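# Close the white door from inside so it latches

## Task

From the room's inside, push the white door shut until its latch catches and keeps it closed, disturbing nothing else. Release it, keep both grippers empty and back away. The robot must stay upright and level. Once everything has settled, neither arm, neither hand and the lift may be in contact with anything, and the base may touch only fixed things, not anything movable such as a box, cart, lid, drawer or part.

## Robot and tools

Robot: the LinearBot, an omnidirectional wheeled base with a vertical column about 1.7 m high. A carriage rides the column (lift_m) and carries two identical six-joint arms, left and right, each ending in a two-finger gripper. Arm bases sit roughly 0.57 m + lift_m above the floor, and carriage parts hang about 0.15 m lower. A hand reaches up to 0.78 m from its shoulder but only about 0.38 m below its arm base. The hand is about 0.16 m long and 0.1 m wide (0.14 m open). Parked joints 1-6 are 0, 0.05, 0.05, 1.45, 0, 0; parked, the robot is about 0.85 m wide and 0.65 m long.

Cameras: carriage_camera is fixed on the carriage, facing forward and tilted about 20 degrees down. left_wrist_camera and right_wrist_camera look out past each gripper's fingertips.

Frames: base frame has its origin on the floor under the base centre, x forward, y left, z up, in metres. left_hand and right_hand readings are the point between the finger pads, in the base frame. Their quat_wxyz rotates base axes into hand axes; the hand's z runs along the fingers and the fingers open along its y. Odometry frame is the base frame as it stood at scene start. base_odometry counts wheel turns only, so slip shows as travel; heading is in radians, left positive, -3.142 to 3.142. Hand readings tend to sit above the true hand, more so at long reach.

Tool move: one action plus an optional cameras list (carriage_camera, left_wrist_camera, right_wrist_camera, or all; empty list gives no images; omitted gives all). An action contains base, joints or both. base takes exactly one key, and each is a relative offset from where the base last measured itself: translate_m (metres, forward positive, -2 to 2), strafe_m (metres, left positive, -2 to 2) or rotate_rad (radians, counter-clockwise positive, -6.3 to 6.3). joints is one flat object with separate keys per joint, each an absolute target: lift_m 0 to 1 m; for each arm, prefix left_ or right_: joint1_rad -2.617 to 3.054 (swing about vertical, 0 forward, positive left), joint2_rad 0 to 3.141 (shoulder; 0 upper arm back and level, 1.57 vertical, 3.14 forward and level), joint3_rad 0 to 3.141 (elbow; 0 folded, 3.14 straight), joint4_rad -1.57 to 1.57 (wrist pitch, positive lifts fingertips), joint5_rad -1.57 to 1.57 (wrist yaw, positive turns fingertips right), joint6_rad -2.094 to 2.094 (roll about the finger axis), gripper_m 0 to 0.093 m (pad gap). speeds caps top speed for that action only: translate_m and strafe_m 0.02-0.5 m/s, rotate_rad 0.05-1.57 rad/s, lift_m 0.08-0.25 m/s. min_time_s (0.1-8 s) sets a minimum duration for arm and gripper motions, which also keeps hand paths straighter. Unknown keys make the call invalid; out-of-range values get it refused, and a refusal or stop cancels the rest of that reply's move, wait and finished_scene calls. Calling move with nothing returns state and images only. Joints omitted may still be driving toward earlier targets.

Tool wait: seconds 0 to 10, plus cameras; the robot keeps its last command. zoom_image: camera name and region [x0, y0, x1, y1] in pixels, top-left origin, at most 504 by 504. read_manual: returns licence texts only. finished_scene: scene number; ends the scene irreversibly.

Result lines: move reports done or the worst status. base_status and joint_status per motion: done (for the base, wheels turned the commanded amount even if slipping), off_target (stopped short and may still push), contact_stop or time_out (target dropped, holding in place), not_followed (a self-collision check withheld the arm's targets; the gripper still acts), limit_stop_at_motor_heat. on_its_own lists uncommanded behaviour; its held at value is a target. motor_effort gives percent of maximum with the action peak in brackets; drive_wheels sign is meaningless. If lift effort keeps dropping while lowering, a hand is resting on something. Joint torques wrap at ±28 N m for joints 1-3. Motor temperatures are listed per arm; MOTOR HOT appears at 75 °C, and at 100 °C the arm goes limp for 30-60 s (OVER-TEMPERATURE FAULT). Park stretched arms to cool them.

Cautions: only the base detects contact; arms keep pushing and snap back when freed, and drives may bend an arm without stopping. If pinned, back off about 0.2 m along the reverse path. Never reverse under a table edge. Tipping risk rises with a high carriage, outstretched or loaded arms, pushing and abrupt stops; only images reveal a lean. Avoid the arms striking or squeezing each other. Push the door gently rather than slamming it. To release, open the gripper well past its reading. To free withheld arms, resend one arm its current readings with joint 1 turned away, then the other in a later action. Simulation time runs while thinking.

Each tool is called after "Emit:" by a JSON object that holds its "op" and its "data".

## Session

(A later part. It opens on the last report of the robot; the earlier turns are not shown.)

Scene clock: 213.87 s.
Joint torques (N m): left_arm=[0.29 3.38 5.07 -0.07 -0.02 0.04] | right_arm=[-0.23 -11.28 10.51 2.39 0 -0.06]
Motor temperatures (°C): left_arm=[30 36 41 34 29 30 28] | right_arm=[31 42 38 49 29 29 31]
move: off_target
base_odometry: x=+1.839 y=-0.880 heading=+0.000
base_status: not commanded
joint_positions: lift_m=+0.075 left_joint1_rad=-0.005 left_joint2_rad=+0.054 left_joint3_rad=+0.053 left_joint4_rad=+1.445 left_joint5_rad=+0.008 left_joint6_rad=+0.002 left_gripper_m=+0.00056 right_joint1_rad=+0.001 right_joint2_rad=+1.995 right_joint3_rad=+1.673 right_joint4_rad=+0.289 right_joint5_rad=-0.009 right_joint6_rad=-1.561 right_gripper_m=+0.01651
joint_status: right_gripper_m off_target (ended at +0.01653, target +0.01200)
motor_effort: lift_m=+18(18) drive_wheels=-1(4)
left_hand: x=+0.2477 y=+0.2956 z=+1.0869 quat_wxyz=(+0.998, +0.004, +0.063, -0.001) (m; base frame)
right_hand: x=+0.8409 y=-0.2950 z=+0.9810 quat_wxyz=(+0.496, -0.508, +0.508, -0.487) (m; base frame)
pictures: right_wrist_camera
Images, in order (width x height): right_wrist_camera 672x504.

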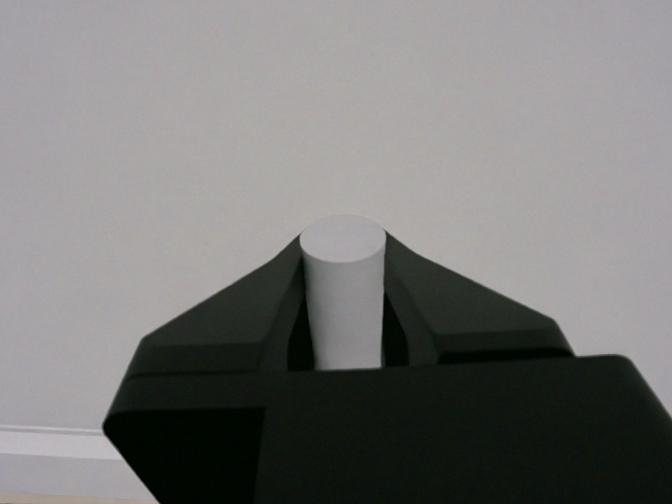

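Emit:
{"op": "move", "data": {"base": {"translate_m": -0.04}, "speeds": {"translate_m":0.05}, "cameras": ["carriage_camera","right_wrist_camera"]}}

Scene clock: 219.57 s.
Joint torques (N m): left_arm=[0.23 3.36 4.88 -0.04 -0.04 0.05] | right_arm=[0.51 -21.46 2.59 1.14 -0.14 0.31]
Motor temperatures (°C): left_arm=[30 36 41 33 29 30 28] | right_arm=[31 43 39 48 29 29 31]
move: done
base_odometry: x=+1.799 y=-0.880 heading=+0.000
base_status: done
joint_positions: lift_m=+0.075 left_joint1_rad=-0.005 left_joint2_rad=+0.054 left_joint3_rad=+0.053 left_joint4_rad=+1.445 left_joint5_rad=+0.008 left_joint6_rad=+0.002 left_gripper_m=+0.00056 right_joint1_rad=-0.007 right_joint2_rad=+2.102 right_joint3_rad=+1.755 right_joint4_rad=+0.402 right_joint5_rad=+0.007 right_joint6_rad=-1.592 right_gripper_m=+0.01648
joint_status: not commanded
motor_effort: lift_m=+18(18) drive_wheels=-6(18)
left_hand: x=+0.2477 y=+0.2956 z=+1.0870 quat_wxyz=(+0.998, +0.004, +0.063, -0.001) (m; base frame)
right_hand: x=+0.8652 y=-0.3029 z=+0.9833 quat_wxyz=(+0.504, -0.488, +0.484, -0.522) (m; base frame)
pictures: carriage_camera, right_wrist_camera
Images, in order (width x height): carriage_camera 672x504, right_wrist_camera 672x504.

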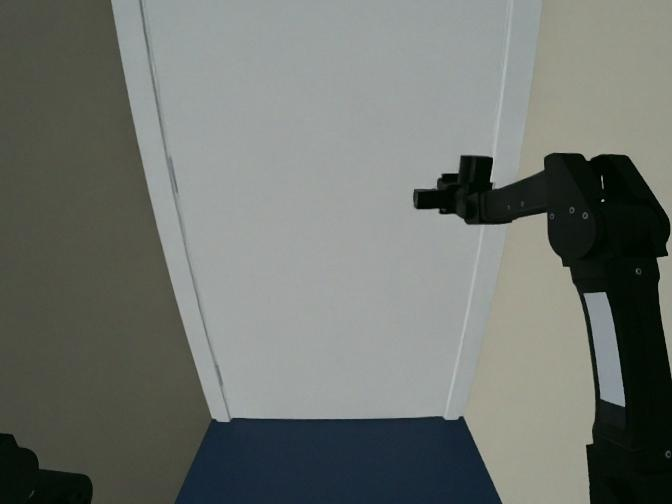

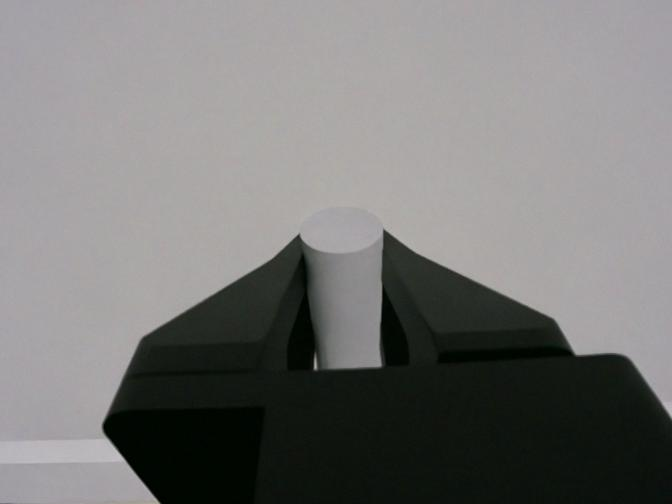

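Emit:
{"op": "move", "data": {"base": {"translate_m": 0.04}, "speeds": {"translate_m":0.05}, "cameras": []}}

Emit:
{"op": "move", "data": {"joints": {"right_gripper_m":0.093}, "min_time_s": 1.2, "cameras": ["right_wrist_camera"]}}

Emit:
{"op": "move", "data": {"base": {"translate_m": -0.4}, "speeds": {"translate_m":0.2}, "cameras": ["carriage_camera","right_wrist_camera"]}}

Emit:
{"op": "move", "data": {"joints": {"right_joint1_rad":0,"right_joint2_rad":0.05,"right_joint3_rad":0.05,"right_joint4_rad":1.45,"right_joint6_rad":0}, "min_time_s": 1.5, "cameras": ["carriage_camera"]}}

Scene clock: 235.07 s.
Joint torques (N m): left_arm=[0.27 3.36 4.97 -0.05 -0.06 0.04] | right_arm=[0.46 -8.96 9.62 3.4 -0.16 -0.09]
Motor temperatures (°C): left_arm=[30 36 40 33 28 30 28] | right_arm=[30 55 38 45 29 29 32]
move: done
base_odometry: x=+1.839 y=-0.881 heading=+0.000
base_status: done
joint_positions: lift_m=+0.075 left_joint1_rad=-0.005 left_joint2_rad=+0.054 left_joint3_rad=+0.053 left_joint4_rad=+1.447 left_joint5_rad=+0.008 left_joint6_rad=+0.002 left_gripper_m=+0.00056 right_joint1_rad=-0.008 right_joint2_rad=+1.971 right_joint3_rad=+1.682 right_joint4_rad=+0.199 right_joint5_rad=+0.008 right_joint6_rad=-1.559 right_gripper_m=+0.01651
joint_status: not commanded
motor_effort: lift_m=+18(18) drive_wheels=+9(14)
left_hand: x=+0.2474 y=+0.2956 z=+1.0870 quat_wxyz=(+0.998, +0.004, +0.063, -0.001) (m; base frame)
right_hand: x=+0.8348 y=-0.3034 z=+0.9782 quat_wxyz=(+0.476, -0.515, +0.529, -0.478) (m; base frame)
pictures: none
No camera images: "cameras" was empty.

Scene clock: 236.57 s.
Joint torques (N m): left_arm=[0.31 3.43 5.15 -0.08 0.01 -0.01] | right_arm=[0.58 -10.88 9.59 2.41 -0.15 -0.06]
Motor temperatures (°C): left_arm=[30 36 40 33 28 30 28] | right_arm=[30 55 38 46 29 29 32]
move: done
base_odometry: x=+1.839 y=-0.881 heading=+0.000
base_status: not commanded
joint_positions: lift_m=+0.075 left_joint1_rad=-0.005 left_joint2_rad=+0.054 left_joint3_rad=+0.053 left_joint4_rad=+1.447 left_joint5_rad=+0.008 left_joint6_rad=+0.002 left_gripper_m=+0.00056 right_joint1_rad=-0.008 right_joint2_rad=+1.990 right_joint3_rad=+1.682 right_joint4_rad=+0.287 right_joint5_rad=+0.008 right_joint6_rad=-1.562 right_gripper_m=+0.09297
joint_status: all done
motor_effort: lift_m=+18(18) drive_wheels=-1(8)
left_hand: x=+0.2474 y=+0.2956 z=+1.0870 quat_wxyz=(+0.998, +0.004, +0.063, -0.001) (m; base frame)
right_hand: x=+0.8402 y=-0.3034 z=+0.9881 quat_wxyz=(+0.493, -0.499, +0.511, -0.497) (m; base frame)
pictures: right_wrist_camera
Images, in order (width x height): right_wrist_camera 672x504.

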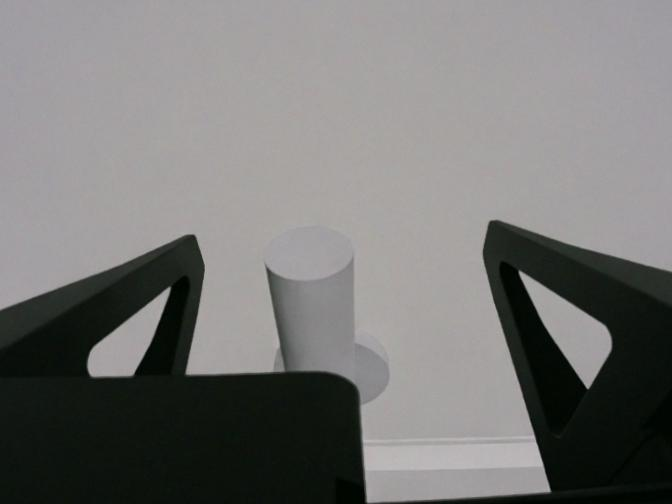

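Scene clock: 239.73 s.
Joint torques (N m): left_arm=[0.27 3.43 5.03 -0.05 0.01 0.02] | right_arm=[0.58 -10.77 9.5 2.4 -0.15 -0.04]
Motor temperatures (°C): left_arm=[30 36 40 33 28 30 28] | right_arm=[30 55 38 46 29 29 31]
move: done
base_odometry: x=+1.439 y=-0.881 heading=+0.000
base_status: done
joint_positions: lift_m=+0.075 left_joint1_rad=-0.005 left_joint2_rad=+0.054 left_joint3_rad=+0.053 left_joint4_rad=+1.447 left_joint5_rad=+0.008 left_joint6_rad=+0.002 left_gripper_m=+0.00056 right_joint1_rad=-0.008 right_joint2_rad=+1.990 right_joint3_rad=+1.682 right_joint4_rad=+0.293 right_joint5_rad=+0.008 right_joint6_rad=-1.562 right_gripper_m=+0.09297
joint_status: not commanded
motor_effort: lift_m=+18(18) drive_wheels=+1(12)
left_hand: x=+0.2474 y=+0.2956 z=+1.0870 quat_wxyz=(+0.998, +0.004, +0.063, -0.001) (m; base frame)
right_hand: x=+0.8402 y=-0.3034 z=+0.9895 quat_wxyz=(+0.495, -0.497, +0.510, -0.498) (m; base frame)
pictures: carriage_camera, right_wrist_camera
Images, in order (width x height): carriage_camera 672x504, right_wrist_camera 672x504.

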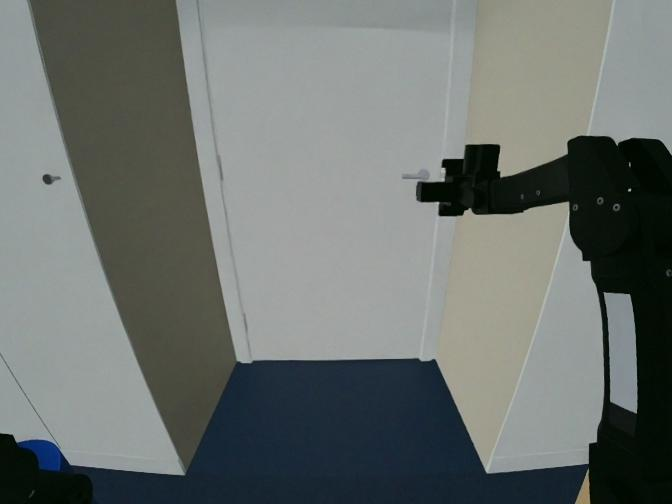

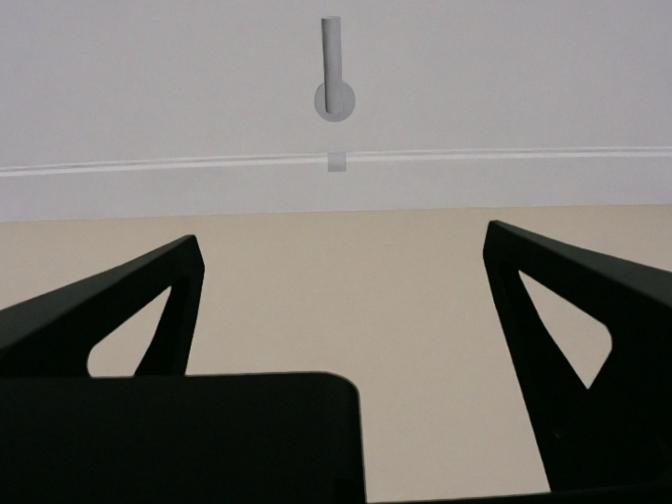

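Scene clock: 241.90 s.
Joint torques (N m): left_arm=[0.21 3.41 5.01 -0.07 -0.02 0.04] | right_arm=[0.66 3.06 4.7 -0.06 -0.15 0.02]
Motor temperatures (°C): left_arm=[30 36 40 33 28 30 28] | right_arm=[30 55 38 45 29 29 31]
move: done
base_odometry: x=+1.439 y=-0.881 heading=+0.000
base_status: not commanded
joint_positions: lift_m=+0.075 left_joint1_rad=-0.005 left_joint2_rad=+0.054 left_joint3_rad=+0.053 left_joint4_rad=+1.447 left_joint5_rad=+0.008 left_joint6_rad=+0.002 left_gripper_m=+0.00056 right_joint1_rad=-0.008 right_joint2_rad=+0.058 right_joint3_rad=+0.058 right_joint4_rad=+1.438 right_joint5_rad=+0.008 right_joint6_rad=-0.010 right_gripper_m=+0.09299
joint_status: all done
motor_effort: lift_m=+18(18) drive_wheels=+0(3)
left_hand: x=+0.2474 y=+0.2956 z=+1.0870 quat_wxyz=(+0.998, +0.004, +0.063, -0.001) (m; base frame)
right_hand: x=+0.2490 y=-0.2988 z=+1.0883 quat_wxyz=(+0.998, +0.004, +0.066, -0.009) (m; base frame)
pictures: carriage_camera
Images, in order (width x height): carriage_camera 672x504.

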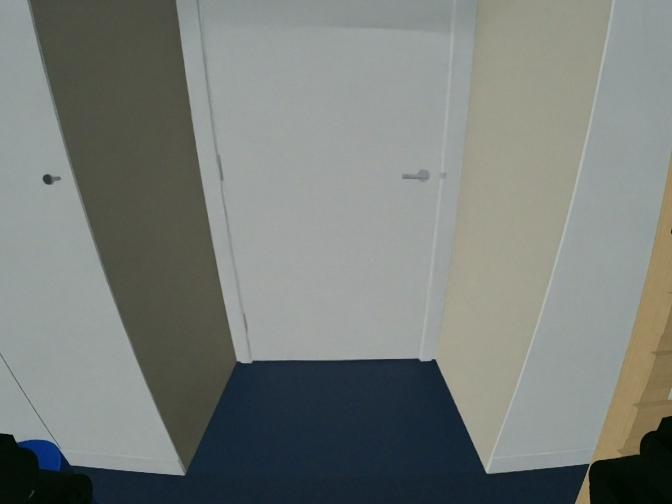

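Emit:
{"op": "finished_scene", "data": {"scene": 2}}

The scene is finished: the task was done.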